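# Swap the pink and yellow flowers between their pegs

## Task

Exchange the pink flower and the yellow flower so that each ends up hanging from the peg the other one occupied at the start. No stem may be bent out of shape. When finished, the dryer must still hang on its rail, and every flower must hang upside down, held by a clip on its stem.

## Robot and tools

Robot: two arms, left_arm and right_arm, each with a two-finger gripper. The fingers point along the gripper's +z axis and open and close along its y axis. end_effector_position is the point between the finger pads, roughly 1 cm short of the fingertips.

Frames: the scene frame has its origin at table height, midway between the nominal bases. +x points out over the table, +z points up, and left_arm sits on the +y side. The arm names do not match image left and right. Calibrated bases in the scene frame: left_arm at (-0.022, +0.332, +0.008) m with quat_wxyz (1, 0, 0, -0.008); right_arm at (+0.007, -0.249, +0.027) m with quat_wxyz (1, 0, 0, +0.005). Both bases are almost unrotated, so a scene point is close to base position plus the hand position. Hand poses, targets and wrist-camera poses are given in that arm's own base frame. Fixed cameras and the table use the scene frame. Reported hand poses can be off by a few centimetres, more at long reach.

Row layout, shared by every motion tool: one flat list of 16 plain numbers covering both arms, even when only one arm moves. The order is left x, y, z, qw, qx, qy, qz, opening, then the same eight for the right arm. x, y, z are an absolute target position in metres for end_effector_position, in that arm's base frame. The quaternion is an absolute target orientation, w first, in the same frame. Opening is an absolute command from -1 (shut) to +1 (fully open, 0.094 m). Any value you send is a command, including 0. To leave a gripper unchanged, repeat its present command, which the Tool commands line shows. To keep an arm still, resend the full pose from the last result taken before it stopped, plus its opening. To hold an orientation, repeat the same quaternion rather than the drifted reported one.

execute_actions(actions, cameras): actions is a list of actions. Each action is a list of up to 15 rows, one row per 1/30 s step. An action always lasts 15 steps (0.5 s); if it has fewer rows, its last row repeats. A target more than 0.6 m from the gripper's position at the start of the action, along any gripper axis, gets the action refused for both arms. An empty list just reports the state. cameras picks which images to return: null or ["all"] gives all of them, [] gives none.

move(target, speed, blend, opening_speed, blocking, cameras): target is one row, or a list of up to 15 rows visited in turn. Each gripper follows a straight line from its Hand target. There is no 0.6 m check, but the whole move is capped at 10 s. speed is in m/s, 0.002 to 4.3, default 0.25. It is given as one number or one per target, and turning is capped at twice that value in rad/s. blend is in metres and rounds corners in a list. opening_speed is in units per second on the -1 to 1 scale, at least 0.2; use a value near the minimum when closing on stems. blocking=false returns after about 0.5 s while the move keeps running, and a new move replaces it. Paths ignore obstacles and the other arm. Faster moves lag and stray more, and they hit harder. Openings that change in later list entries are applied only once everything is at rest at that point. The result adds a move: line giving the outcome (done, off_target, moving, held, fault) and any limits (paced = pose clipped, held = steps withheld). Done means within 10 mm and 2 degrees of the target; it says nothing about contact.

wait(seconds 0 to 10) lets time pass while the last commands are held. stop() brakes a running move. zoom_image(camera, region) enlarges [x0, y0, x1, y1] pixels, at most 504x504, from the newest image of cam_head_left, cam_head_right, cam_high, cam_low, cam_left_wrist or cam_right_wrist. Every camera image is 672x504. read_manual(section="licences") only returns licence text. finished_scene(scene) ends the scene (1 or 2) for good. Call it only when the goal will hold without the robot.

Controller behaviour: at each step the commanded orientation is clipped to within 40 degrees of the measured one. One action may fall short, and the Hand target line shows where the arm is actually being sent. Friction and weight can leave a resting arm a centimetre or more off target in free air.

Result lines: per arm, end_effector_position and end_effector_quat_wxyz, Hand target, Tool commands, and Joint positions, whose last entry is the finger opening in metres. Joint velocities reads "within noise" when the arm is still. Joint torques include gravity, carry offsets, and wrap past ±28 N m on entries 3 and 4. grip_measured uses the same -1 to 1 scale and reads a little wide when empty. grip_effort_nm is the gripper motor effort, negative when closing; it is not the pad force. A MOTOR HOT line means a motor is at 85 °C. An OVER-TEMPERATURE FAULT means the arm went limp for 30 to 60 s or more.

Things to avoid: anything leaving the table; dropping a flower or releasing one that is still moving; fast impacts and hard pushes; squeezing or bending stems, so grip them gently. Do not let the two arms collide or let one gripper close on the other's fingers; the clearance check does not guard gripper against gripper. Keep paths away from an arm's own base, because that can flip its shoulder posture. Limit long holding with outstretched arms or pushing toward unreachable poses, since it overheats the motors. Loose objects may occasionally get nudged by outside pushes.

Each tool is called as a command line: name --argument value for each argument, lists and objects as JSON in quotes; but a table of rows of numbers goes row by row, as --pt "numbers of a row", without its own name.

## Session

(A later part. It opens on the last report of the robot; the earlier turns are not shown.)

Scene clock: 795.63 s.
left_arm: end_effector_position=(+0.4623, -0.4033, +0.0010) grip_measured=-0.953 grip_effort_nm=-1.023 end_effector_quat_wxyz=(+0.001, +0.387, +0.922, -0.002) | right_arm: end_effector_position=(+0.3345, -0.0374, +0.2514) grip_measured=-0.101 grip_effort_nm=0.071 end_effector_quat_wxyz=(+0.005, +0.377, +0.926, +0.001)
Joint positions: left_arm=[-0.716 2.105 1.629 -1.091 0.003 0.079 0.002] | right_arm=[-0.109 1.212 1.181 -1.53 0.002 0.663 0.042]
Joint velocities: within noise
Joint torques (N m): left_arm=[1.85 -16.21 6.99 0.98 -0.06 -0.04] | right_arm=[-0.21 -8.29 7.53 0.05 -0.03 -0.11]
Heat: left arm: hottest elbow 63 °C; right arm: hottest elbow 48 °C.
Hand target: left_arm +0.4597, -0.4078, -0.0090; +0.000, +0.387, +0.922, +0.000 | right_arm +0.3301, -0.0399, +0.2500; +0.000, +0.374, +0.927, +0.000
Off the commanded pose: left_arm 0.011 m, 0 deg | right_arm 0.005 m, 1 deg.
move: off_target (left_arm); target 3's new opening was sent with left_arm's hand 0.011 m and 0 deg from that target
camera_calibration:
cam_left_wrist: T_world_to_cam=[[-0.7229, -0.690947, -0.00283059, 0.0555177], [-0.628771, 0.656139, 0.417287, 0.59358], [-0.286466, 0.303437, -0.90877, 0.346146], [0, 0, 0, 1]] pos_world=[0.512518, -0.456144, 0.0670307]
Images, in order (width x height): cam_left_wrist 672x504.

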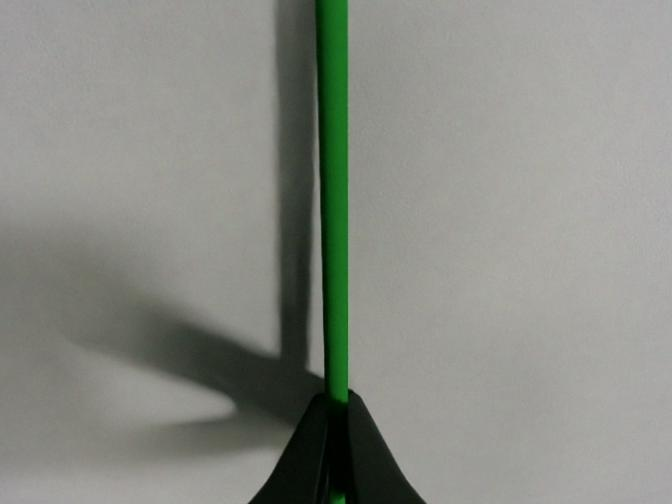

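move --pt "0.42 -0.38 0.10 0 0.387 0.922 0 -0.97 0.33 -0.04 0.30 0 0.374 0.927 0 -0.1" --pt "0.40 -0.40 0.24 0.662 0.2476 0.662 -0.2476 -0.97 0.33 0.0 0.43 0.757 -0.22 0.53 0.314 -0.1" --pt "0.42 -0.40 0.27 0.662 0.2476 0.662 -0.2476 -0.97 0.40 0.10 0.49 0.757 -0.22 0.53 0.314 -0.1" --speed 0.2 --blend '[0.03,0.02,0]'

zoom_image --camera "cam_right_wrist" --region '[240, 200, 480, 440]'

Scene clock: 807.80 s.
left_arm: end_effector_position=(+0.4057, -0.3947, +0.2329) grip_measured=-0.955 grip_effort_nm=-1.062 end_effector_quat_wxyz=(+0.640, +0.260, +0.682, -0.241) | right_arm: end_effector_position=(+0.3959, +0.0959, +0.4593) grip_measured=-0.101 grip_effort_nm=0.061 end_effector_quat_wxyz=(+0.743, -0.205, +0.549, +0.322)
Joint positions: left_arm=[-0.791 1.457 0.688 0.705 -0.066 -0.001 0.002] | right_arm=[-0.061 0.909 0.65 0.711 -0.774 0.38 0.042]
Joint velocities: within noise
Joint torques (N m): left_arm=[3.37 -10.52 10.66 1.8 0.14 0.07] | right_arm=[1.49 -2.49 13.19 1.21 0.29 -0.14]
Heat: left arm: hottest elbow 62 °C; right arm: hottest elbow 48 °C.
Hand target: left_arm +0.4183, -0.3984, +0.2701; +0.662, +0.248, +0.662, -0.248 | right_arm +0.3981, +0.0995, +0.4892; +0.757, -0.220, +0.529, +0.314
Off the commanded pose: left_arm 0.040 m, 4 deg | right_arm 0.031 m, 3 deg.
move: off_target (left_arm, right_arm)
camera_calibration:
cam_left_wrist: T_world_to_cam=[[-0.659479, -0.751529, -0.0170592, -0.0251903], [-0.349584, 0.326698, -0.8781, 0.514024], [0.665491, -0.573125, -0.478173, -0.294296], [0, 0, 0, 1]] pos_world=[0.358933, -0.35553, 0.310211]
cam_right_wrist: T_world_to_cam=[[0.706505, -0.706618, -0.0392613, -0.195031], [-0.105228, -0.0500274, -0.993189, 0.543827], [0.699841, 0.705824, -0.109701, -0.20746], [0, 0, 0, 1]] pos_world=[0.340205, 0.0358247, 0.509707]

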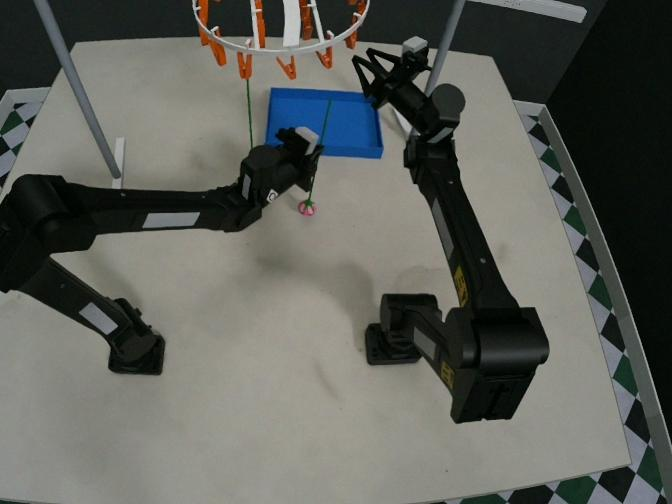

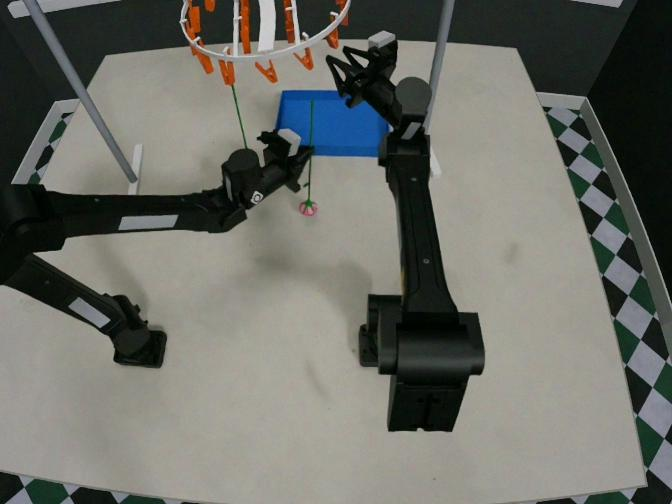

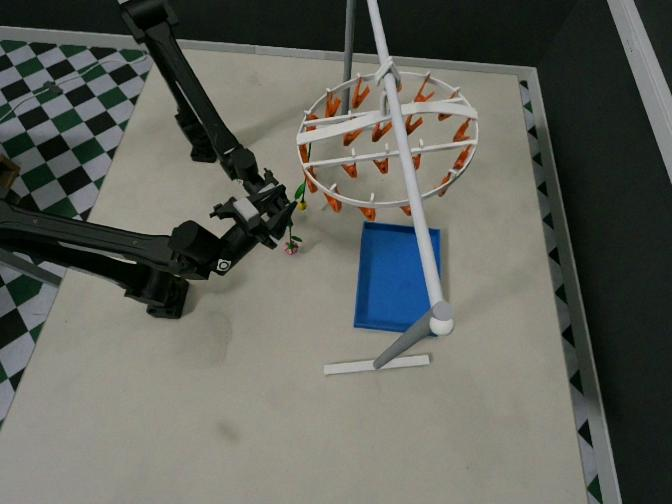

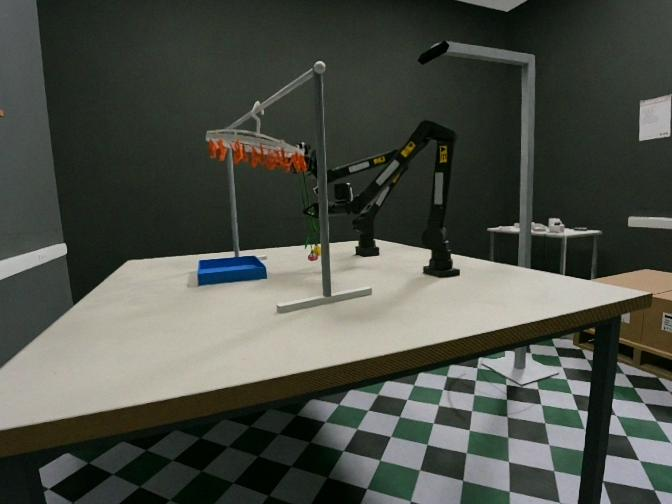

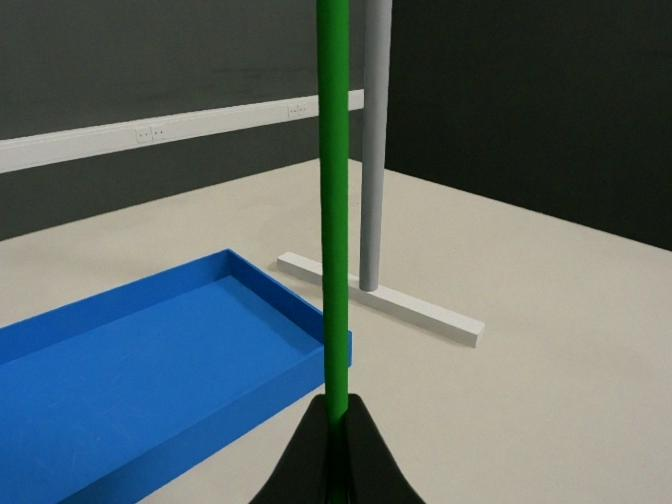

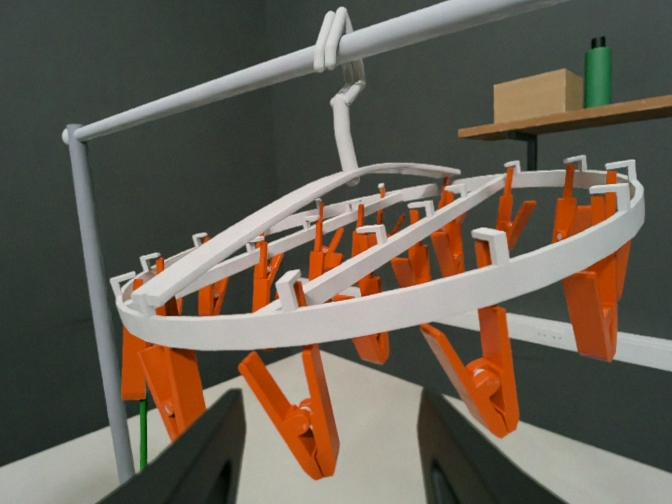

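Scaled by 2.100 from the camera's 672x504 image, which has a finer 960x720 frame.

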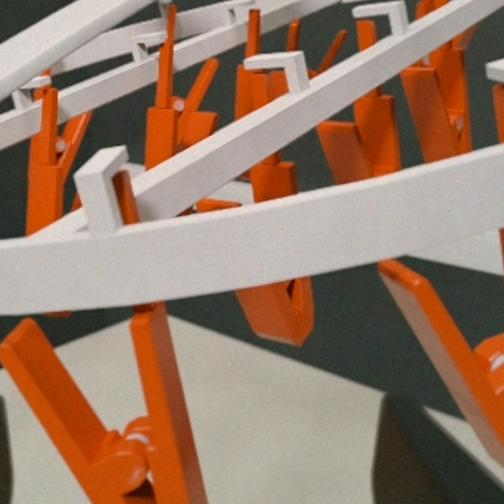

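zoom_image --camera "cam_head_left" --region '[180, 20, 380, 230]'

zoom_image --camera "cam_high" --region '[200, 80, 400, 270]'

Scaled by 2.400 from the camera's 672x504 image, which has a finer 960x720 frame.

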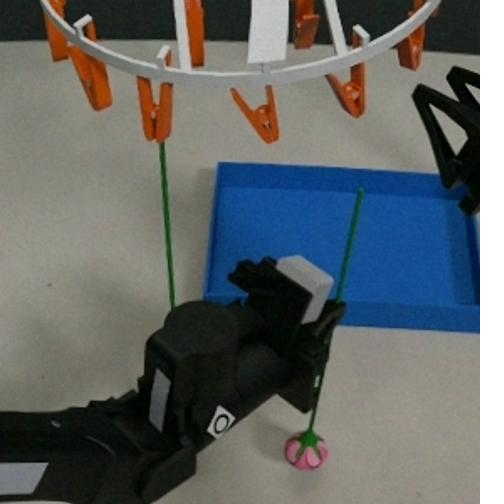

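Scaled by 2.520 from the camera's 672x504 image, which has a finer 960x720 frame.

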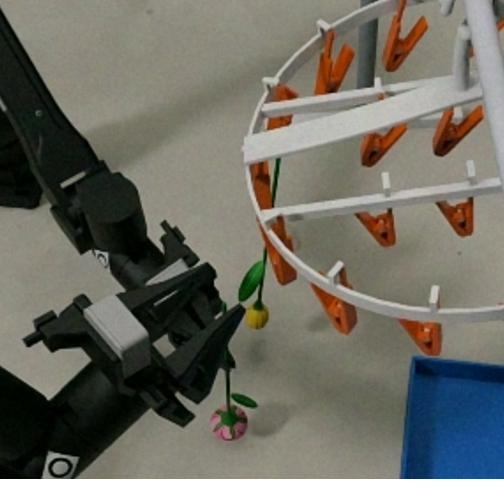

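wait --seconds 4 --cameras '["cam_right_wrist","cam_high","cam_head_left"]'

Scene clock: 816.10 s.
left_arm: end_effector_position=(+0.4057, -0.3947, +0.2329) grip_measured=-0.955 grip_effort_nm=-1.062 end_effector_quat_wxyz=(+0.640, +0.260, +0.682, -0.241) | right_arm: end_effector_position=(+0.3959, +0.0958, +0.4592) grip_measured=-0.101 grip_effort_nm=0.066 end_effector_quat_wxyz=(+0.743, -0.205, +0.549, +0.322)
Joint positions: left_arm=[-0.791 1.457 0.688 0.705 -0.066 -0.001 0.002] | right_arm=[-0.061 0.909 0.65 0.711 -0.774 0.379 0.042]
Joint velocities: within noise
Joint torques (N m): left_arm=[3.43 -10.46 10.66 1.81 0.14 0.07] | right_arm=[1.38 -2.43 13.26 1.21 0.29 -0.12]
Heat: left arm: hottest elbow 61 °C; right arm: hottest elbow 52 °C.
Hand target: left_arm +0.4182, -0.3984, +0.2701; +0.662, +0.248, +0.662, -0.248 | right_arm +0.3981, +0.0995, +0.4893; +0.757, -0.220, +0.529, +0.314
Tool commands: left_gripper/opening=-0.97 right_gripper/opening=-0.1
Off the commanded pose: left_arm 0.040 m, 4 deg | right_arm 0.031 m, 3 deg.
wait: 4.00 s; at rest from the start
camera_calibration:
cam_right_wrist: T_world_to_cam=[[0.706279, -0.706886, -0.03851, -0.195327], [-0.104861, -0.0506637, -0.993195, 0.543729], [0.700125, 0.705511, -0.109908, -0.20744], [0, 0, 0, 1]] pos_world=[0.340205, 0.0358244, 0.509708]
Images, in order (width x height): cam_head_left 672x504, cam_high 672x504, cam_right_wrist 672x504.

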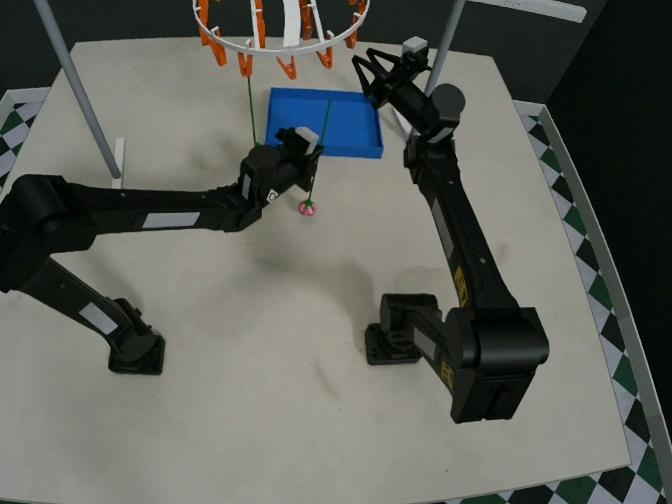

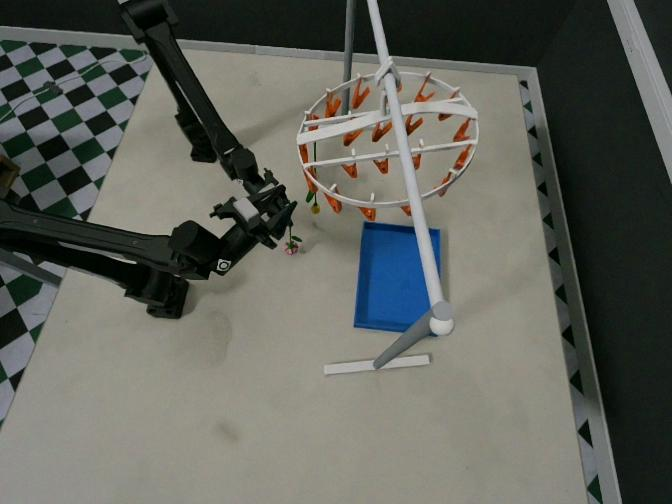

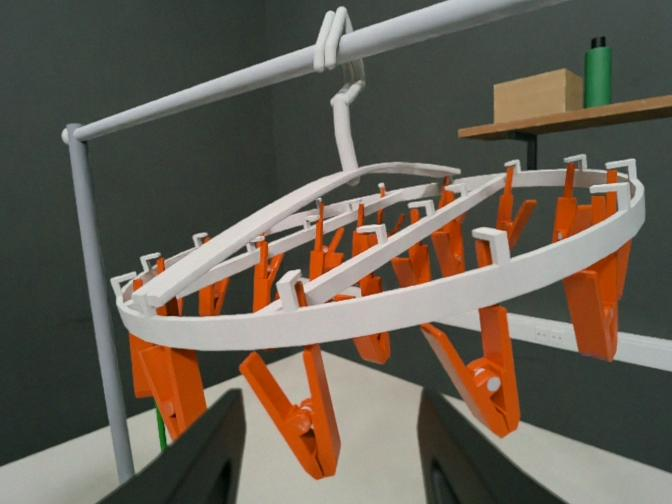

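zoom_image --camera "cam_right_wrist" --region '[80, 220, 360, 500]'

zoom_image --camera "cam_head_left" --region '[190, 0, 390, 120]'

zoom_image --camera "cam_high" --region '[280, 60, 490, 240]'

Scaled by 1.800 from the camera's 672x504 image, which has a finer 960x720 frame.

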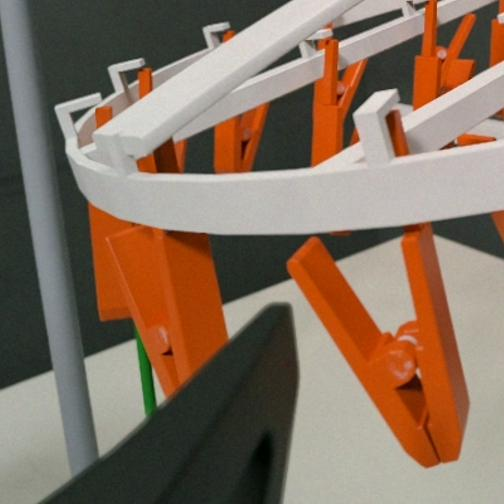

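Scaled by 2.520 from the camera's 672x504 image, which has a finer 960x720 frame.

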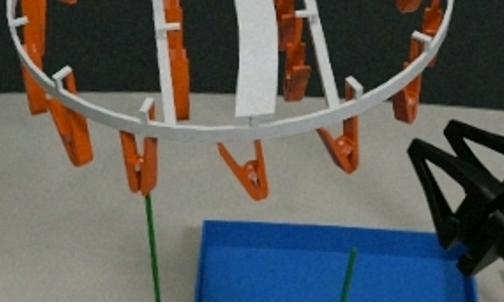

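Scaled by 2.400 from the camera's 672x504 image, which has a finer 960x720 frame.

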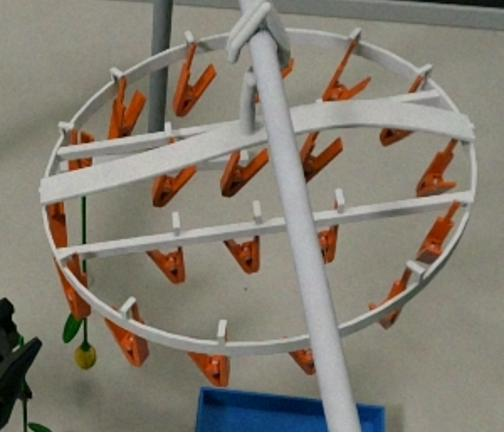

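move --target '[0.36,-0.34,0.25,0.662,0.2476,0.662,-0.2476,-0.97,0.44,0.07,0.49,0.757,-0.22,0.53,0.314,-0.1]' --speed 0.15

zoom_image --camera "cam_right_wrist" --region '[200, 200, 480, 480]'

zoom_image --camera "cam_head_left" --region '[290, 10, 390, 110]'

Scene clock: 839.37 s.
left_arm: end_effector_position=(+0.3572, -0.3452, +0.2361) grip_measured=-0.955 grip_effort_nm=-1.067 end_effector_quat_wxyz=(+0.648, +0.256, +0.674, -0.245) | right_arm: end_effector_position=(+0.4346, +0.0739, +0.4596) grip_measured=-0.101 grip_effort_nm=0.071 end_effector_quat_wxyz=(+0.742, -0.213, +0.550, +0.319)
Joint positions: left_arm=[-0.79 1.278 0.506 0.733 -0.065 -0.001 0.002] | right_arm=[-0.126 1.048 0.73 0.794 -0.844 0.406 0.042]
Joint velocities: within noise
Joint torques (N m): left_arm=[3.43 -7.77 6.9 3.1 0.14 0.07] | right_arm=[-0.21 -4.6 12.86 2.09 0.14 0.19]
Heat: left arm: hottest elbow 61 °C; right arm: hottest elbow 59 °C.
Hand target: left_arm +0.3599, -0.3400, +0.2499; +0.662, +0.248, +0.662, -0.248 | right_arm +0.4381, +0.0699, +0.4890; +0.756, -0.220, +0.530, +0.314
Off the commanded pose: left_arm 0.015 m, 2 deg | right_arm 0.031 m, 3 deg.
move: off_target (left_arm, right_arm)
camera_calibration:
cam_left_wrist: T_world_to_cam=[[-0.659536, -0.751519, -0.0152455, -0.0203702], [-0.334339, 0.311462, -0.889499, 0.47567], [0.673224, -0.581559, -0.456682, -0.242909], [0, 0, 0, 1]] pos_world=[0.309132, -0.304728, 0.311865]
cam_right_wrist: T_world_to_cam=[[0.710049, -0.703694, -0.0253882, -0.24599], [-0.100778, -0.0658722, -0.992726, 0.54615], [0.696903, 0.707443, -0.117689, -0.214236], [0, 0, 0, 1]] pos_world=[0.379006, 0.0144343, 0.510718]

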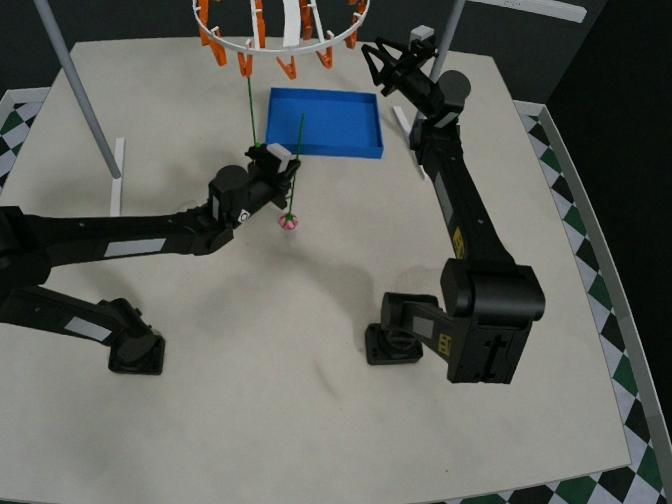

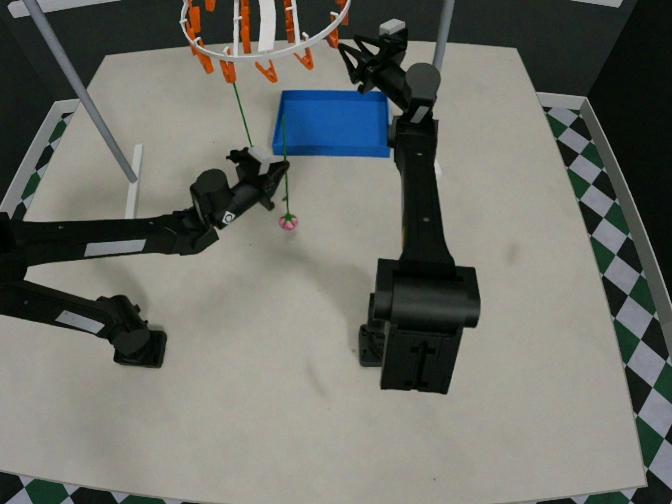

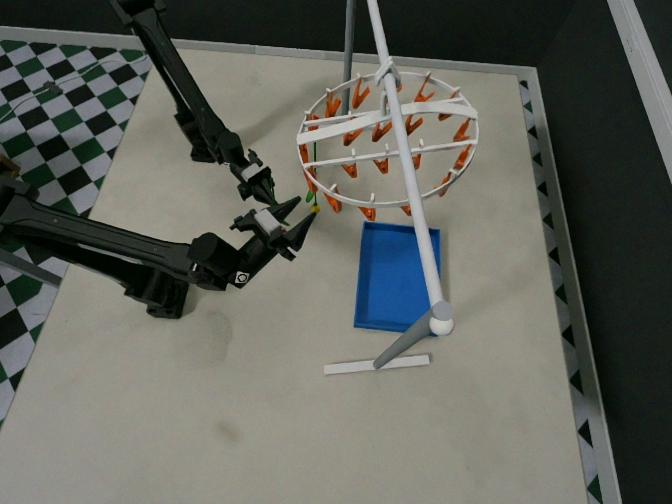

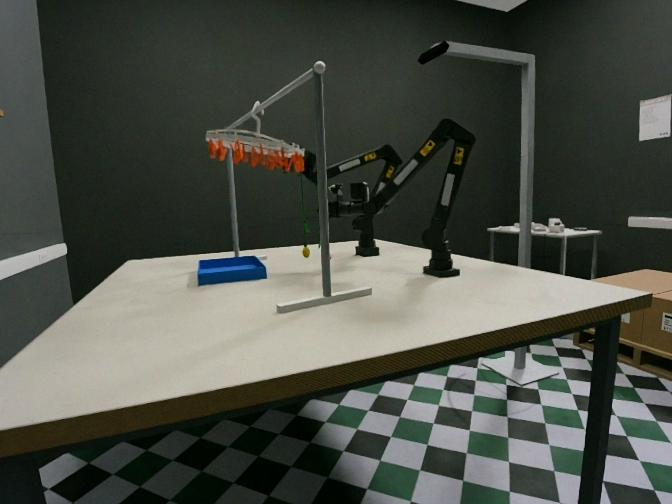

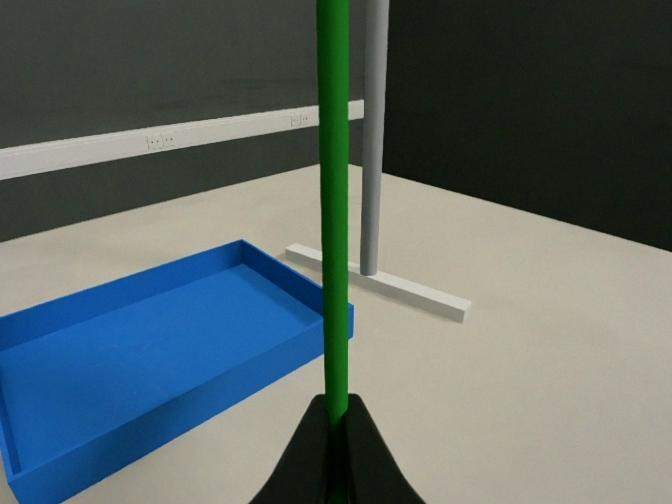

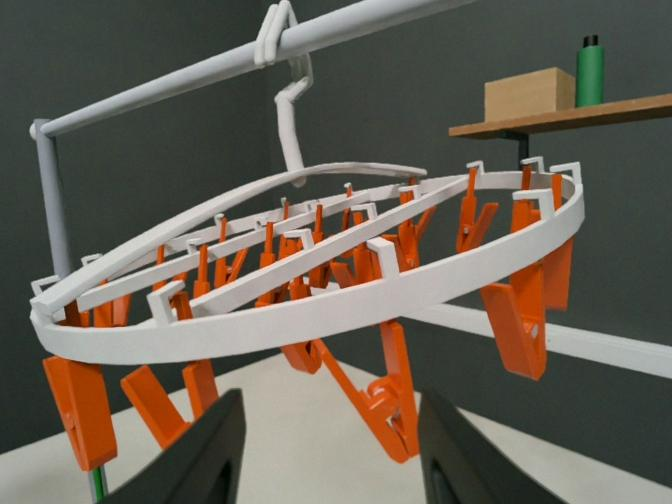

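Scaled by 1.800 from the camera's 672x504 image, which has a finer 960x720 frame.

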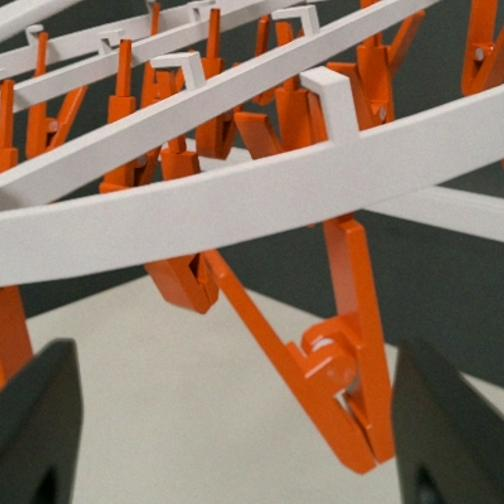

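Scaled by 5.040 from the camera's 672x504 image, which has a finer 960x720 frame.

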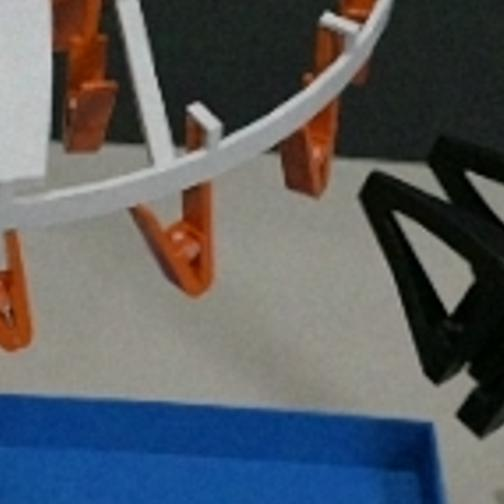

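move --pt "0.36 -0.34 0.25 0.662 0.2476 0.662 -0.2476 -0.97 0.472 0.093 0.486 0.757 -0.22 0.53 0.314 -0.1" --pt "0.36 -0.34 0.25 0.662 0.2476 0.662 -0.2476 -0.97 0.502 0.123 0.466 0.757 -0.22 0.53 0.314 -0.1" --speed 0.08 --cameras '["cam_right_wrist"]'

move --target '[0.36,-0.34,0.25,0.662,0.2476,0.662,-0.2476,-0.97,0.502,0.123,0.466,0.757,-0.22,0.53,0.314,-0.4]' --opening_speed 0.4 --cameras '["cam_right_wrist"]'

Scene clock: 847.60 s.
left_arm: end_effector_position=(+0.3573, -0.3451, +0.2361) grip_measured=-0.955 grip_effort_nm=-1.067 end_effector_quat_wxyz=(+0.648, +0.256, +0.674, -0.245) | right_arm: end_effector_position=(+0.4955, +0.1183, +0.4363) grip_measured=-0.101 grip_effort_nm=0.066 end_effector_quat_wxyz=(+0.738, -0.204, +0.556, +0.323)
Joint positions: left_arm=[-0.789 1.278 0.506 0.733 -0.065 -0.001 0.002] | right_arm=[0.014 1.23 0.815 0.82 -0.709 0.333 0.042]
Joint velocities: within noise
Joint torques (N m): left_arm=[3.43 -7.77 6.9 3.1 0.14 0.07] | right_arm=[1.14 -7.65 12.51 2.26 0.25 -0.13]
Heat: left arm: hottest elbow 62 °C; right arm: hottest elbow 59 °C.
Hand target: left_arm +0.3599, -0.3400, +0.2499; +0.662, +0.248, +0.662, -0.248 | right_arm +0.4999, +0.1226, +0.4654; +0.757, -0.220, +0.530, +0.314
Off the commanded pose: left_arm 0.015 m, 2 deg | right_arm 0.031 m, 4 deg.
move: off_target (left_arm, right_arm)
camera_calibration:
cam_right_wrist: T_world_to_cam=[[0.7065, -0.706084, -0.048001, -0.246758], [-0.121513, -0.0542067, -0.991109, 0.540263], [0.697204, 0.70605, -0.124095, -0.287901], [0, 0, 0, 1]] pos_world=[0.440709, 0.0583269, 0.487887]
Images, in order (width x height): cam_right_wrist 672x504.

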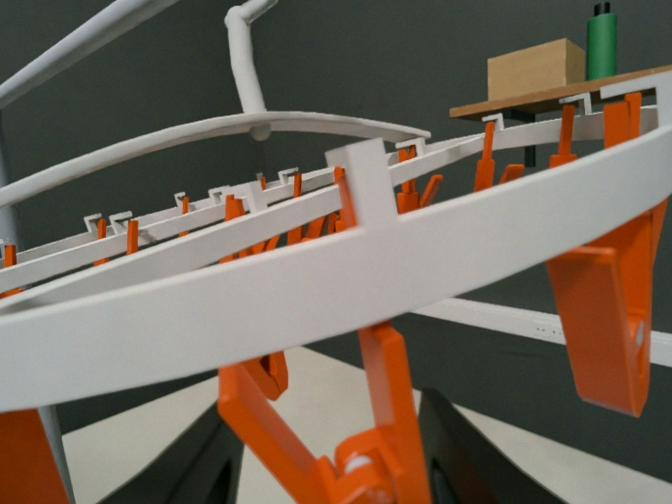

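Scene clock: 848.67 s.
left_arm: end_effector_position=(+0.3573, -0.3451, +0.2361) grip_measured=-0.955 grip_effort_nm=-1.067 end_effector_quat_wxyz=(+0.648, +0.256, +0.674, -0.245) | right_arm: end_effector_position=(+0.4954, +0.1183, +0.4364) grip_measured=-0.398 grip_effort_nm=-0.081 end_effector_quat_wxyz=(+0.738, -0.204, +0.556, +0.323)
Joint positions: left_arm=[-0.789 1.278 0.506 0.733 -0.065 -0.001 0.002] | right_arm=[0.014 1.23 0.815 0.821 -0.709 0.332 0.028]
Joint velocities: within noise
Joint torques (N m): left_arm=[3.43 -7.82 6.91 3.1 0.14 0.07] | right_arm=[1.2 -7.65 12.62 2.19 0.26 -0.12]
Heat: left arm: hottest elbow 62 °C; right arm: hottest elbow 58 °C.
Hand target: left_arm +0.3599, -0.3400, +0.2499; +0.662, +0.248, +0.662, -0.248 | right_arm +0.4999, +0.1226, +0.4654; +0.757, -0.220, +0.530, +0.314
Off the commanded pose: left_arm 0.015 m, 2 deg | right_arm 0.031 m, 4 deg.
move: off_target (left_arm, right_arm)
camera_calibration:
cam_right_wrist: T_world_to_cam=[[0.706476, -0.706166, -0.0471328, -0.24702], [-0.12049, -0.054384, -0.991224, 0.539972], [0.697405, 0.705955, -0.123507, -0.288259], [0, 0, 0, 1]] pos_world=[0.440609, 0.0584268, 0.487989]
Images, in order (width x height): cam_right_wrist 672x504.

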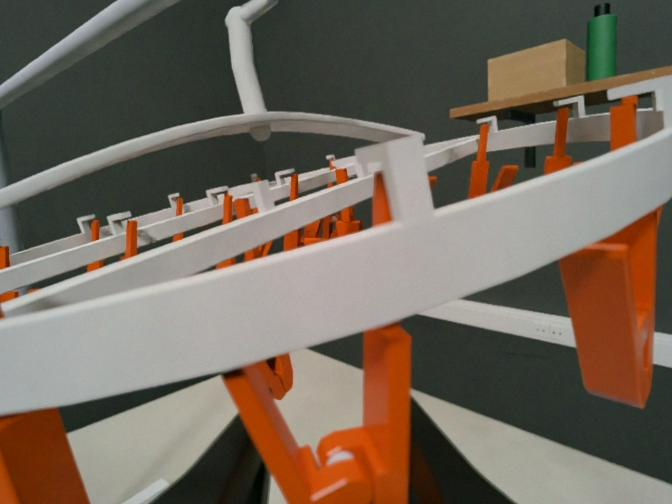

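move --target '[0.36,-0.34,0.25,0.662,0.2476,0.662,-0.2476,-0.97,0.506,0.127,0.484,0.757,-0.22,0.53,0.314,-0.3]' --speed 0.08 --cameras '["cam_right_wrist"]'

move --target '[0.36,-0.34,0.25,0.662,0.2476,0.662,-0.2476,-0.97,0.506,0.127,0.484,0.757,-0.22,0.53,0.314,-0.45]' --opening_speed 0.4 --cameras '["cam_right_wrist"]'

Scene clock: 852.77 s.
left_arm: end_effector_position=(+0.3573, -0.3451, +0.2361) grip_measured=-0.955 grip_effort_nm=-1.062 end_effector_quat_wxyz=(+0.648, +0.256, +0.674, -0.245) | right_arm: end_effector_position=(+0.5008, +0.1214, +0.4545) grip_measured=-0.301 grip_effort_nm=0.071 end_effector_quat_wxyz=(+0.743, -0.206, +0.550, +0.321)
Joint positions: left_arm=[-0.789 1.278 0.506 0.733 -0.065 -0.001 0.002] | right_arm=[0.022 1.23 0.859 0.789 -0.7 0.327 0.033]
Joint velocities: within noise
Joint torques (N m): left_arm=[3.43 -7.77 6.91 3.1 0.14 0.07] | right_arm=[1.2 -8.53 12.72 1.2 0.26 -0.11]
Heat: left arm: hottest elbow 62 °C; right arm: hottest elbow 58 °C.
Hand target: left_arm +0.3598, -0.3400, +0.2499; +0.662, +0.248, +0.662, -0.248 | right_arm +0.5040, +0.1265, +0.4835; +0.757, -0.220, +0.530, +0.314
Off the commanded pose: left_arm 0.015 m, 2 deg | right_arm 0.030 m, 3 deg.
move: off_target (left_arm, right_arm)
camera_calibration:
cam_right_wrist: T_world_to_cam=[[0.70623, -0.707048, -0.0363679, -0.252401], [-0.105431, -0.0542351, -0.992947, 0.551915], [0.700089, 0.705083, -0.112847, -0.298053], [0, 0, 0, 1]] pos_world=[0.445105, 0.0616251, 0.505209]
Images, in order (width x height): cam_right_wrist 672x504.

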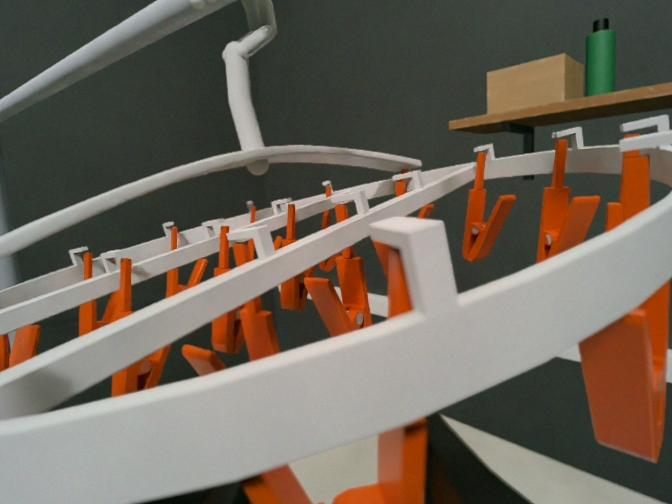

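Scene clock: 853.47 s.
left_arm: end_effector_position=(+0.3573, -0.3451, +0.2361) grip_measured=-0.955 grip_effort_nm=-1.062 end_effector_quat_wxyz=(+0.648, +0.256, +0.674, -0.245) | right_arm: end_effector_position=(+0.5008, +0.1214, +0.4545) grip_measured=-0.444 grip_effort_nm=-0.310 end_effector_quat_wxyz=(+0.743, -0.206, +0.550, +0.321)
Joint positions: left_arm=[-0.789 1.278 0.506 0.733 -0.065 -0.001 0.002] | right_arm=[0.022 1.23 0.859 0.789 -0.7 0.327 0.026]
Joint velocities: within noise
Joint torques (N m): left_arm=[3.43 -7.71 6.91 3.1 0.14 0.07] | right_arm=[1.49 -8.88 12.79 1.24 0.24 -0.12]
Heat: left arm: hottest elbow 62 °C; right arm: hottest elbow 58 °C.
Hand target: left_arm +0.3598, -0.3400, +0.2499; +0.662, +0.248, +0.662, -0.248 | right_arm +0.5040, +0.1265, +0.4835; +0.757, -0.220, +0.530, +0.314
Off the commanded pose: left_arm 0.015 m, 2 deg | right_arm 0.030 m, 3 deg.
move: off_target (left_arm, right_arm)
camera_calibration:
cam_right_wrist: T_world_to_cam=[[0.70597, -0.707302, -0.0364685, -0.25229], [-0.105445, -0.0540493, -0.992955, 0.551909], [0.700348, 0.704842, -0.112738, -0.298137], [0, 0, 0, 1]] pos_world=[0.445105, 0.0615246, 0.505209]
Images, in order (width x height): cam_right_wrist 672x504.

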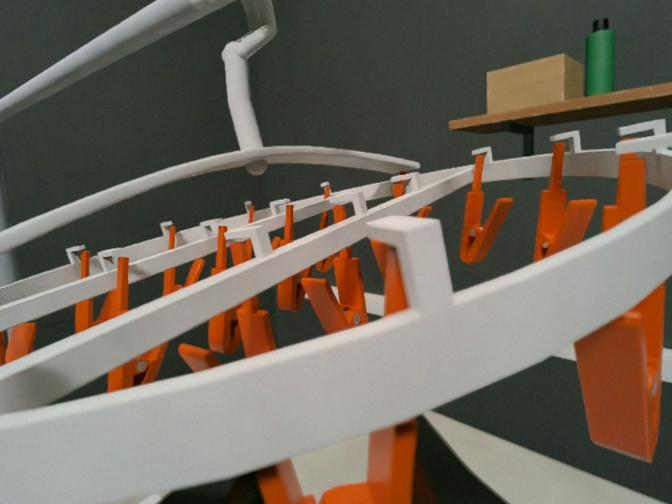

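move --target '[0.36,-0.34,0.25,0.662,0.2476,0.662,-0.2476,-0.97,0.506,0.127,0.480,0.757,-0.22,0.53,0.314,-0.8]' --opening_speed 0.3

zoom_image --camera "cam_head_left" --region '[320, 20, 400, 100]'

Scene clock: 856.77 s.
left_arm: end_effector_position=(+0.3573, -0.3451, +0.2361) grip_measured=-0.955 grip_effort_nm=-1.062 end_effector_quat_wxyz=(+0.648, +0.256, +0.674, -0.245) | right_arm: end_effector_position=(+0.5008, +0.1217, +0.4545) grip_measured=-0.579 grip_effort_nm=-1.043 end_effector_quat_wxyz=(+0.743, -0.207, +0.550, +0.321)
Joint positions: left_arm=[-0.789 1.278 0.506 0.733 -0.065 -0.001 0.002] | right_arm=[0.023 1.23 0.859 0.788 -0.7 0.327 0.02]
Joint velocities: within noise
Joint torques (N m): left_arm=[3.37 -7.77 6.9 3.1 0.14 0.07] | right_arm=[1.38 -8.23 12.23 1.8 0.23 -0.12]
Heat: left arm: hottest elbow 62 °C; right arm: hottest elbow 59 °C.
Hand target: left_arm +0.3598, -0.3400, +0.2499; +0.662, +0.248, +0.662, -0.248 | right_arm +0.5044, +0.1266, +0.4795; +0.757, -0.220, +0.530, +0.314
Off the commanded pose: left_arm 0.015 m, 2 deg | right_arm 0.027 m, 3 deg.
move: off_target (left_arm, right_arm)
camera_calibration:
cam_left_wrist: T_world_to_cam=[[-0.659248, -0.75177, -0.0152795, -0.0203191], [-0.334452, 0.311369, -0.889489, 0.47571], [0.673449, -0.581284, -0.456701, -0.242966], [0, 0, 0, 1]] pos_world=[0.309332, -0.304628, 0.311865]
cam_right_wrist: T_world_to_cam=[[0.70643, -0.70685, -0.0363294, -0.25231], [-0.105528, -0.0544326, -0.992925, 0.551976], [0.699872, 0.705266, -0.113045, -0.298079], [0, 0, 0, 1]] pos_world=[0.445105, 0.0619256, 0.505208]

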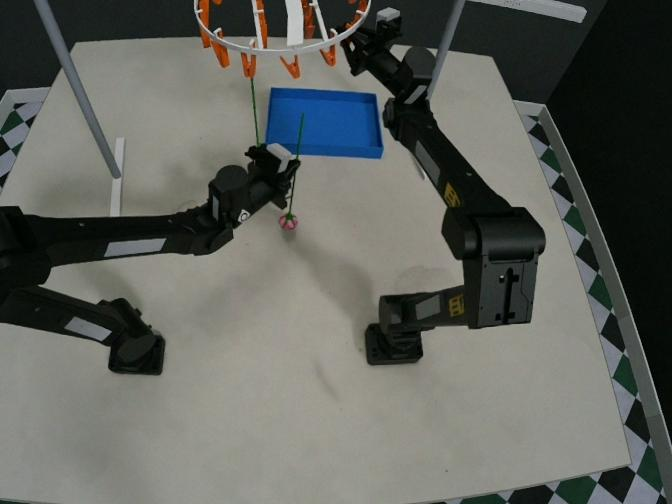

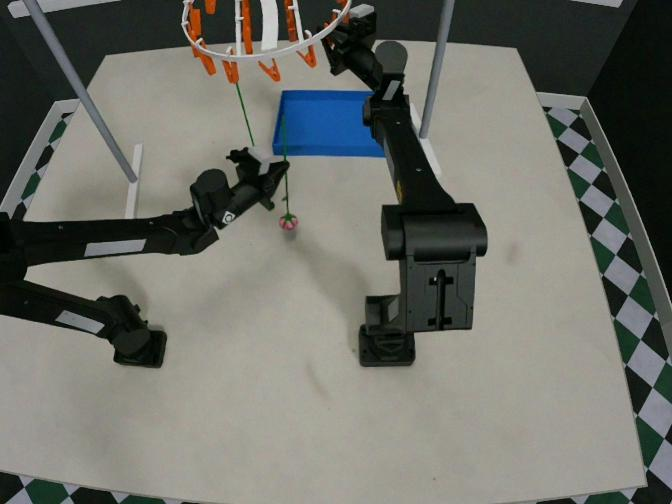

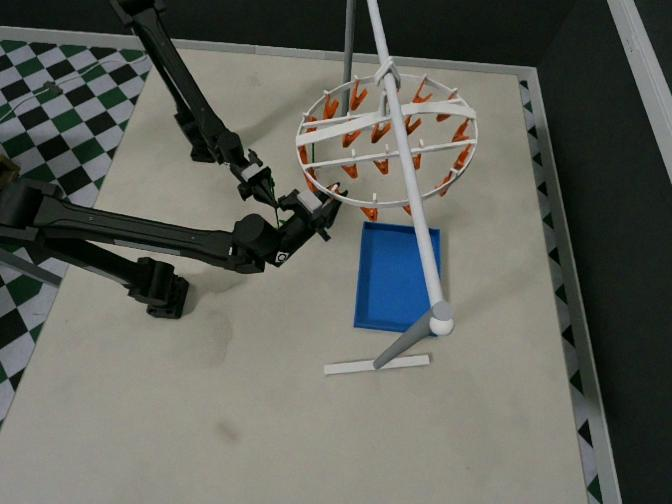

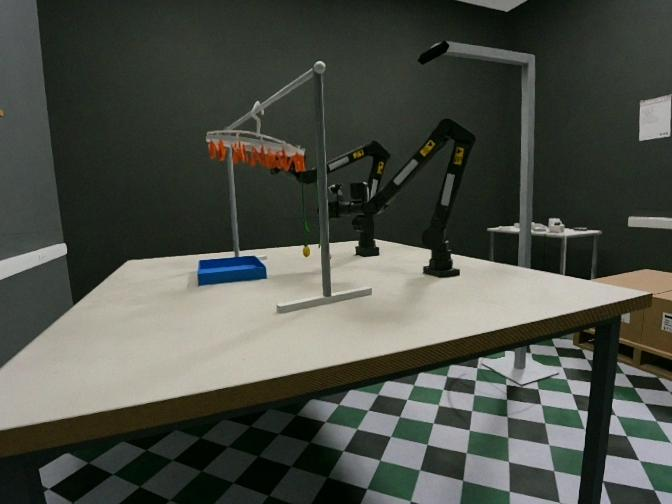

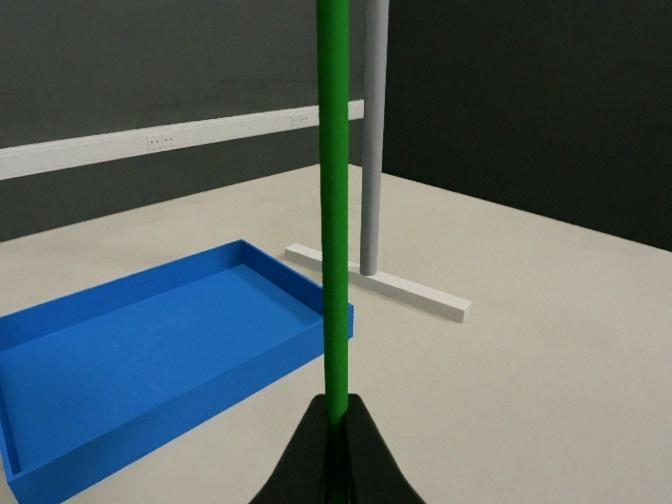

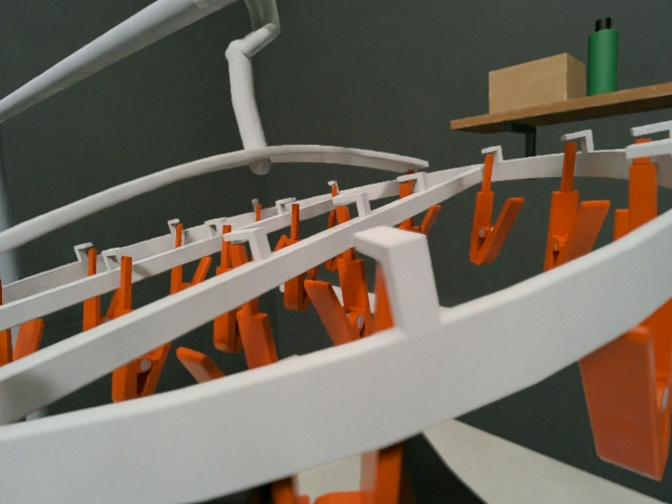

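Scaled by 6.300 from the camera's 672x504 image, which has a finer 960x720 frame.

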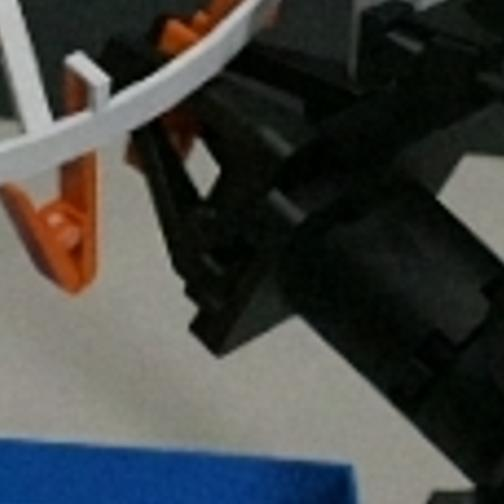

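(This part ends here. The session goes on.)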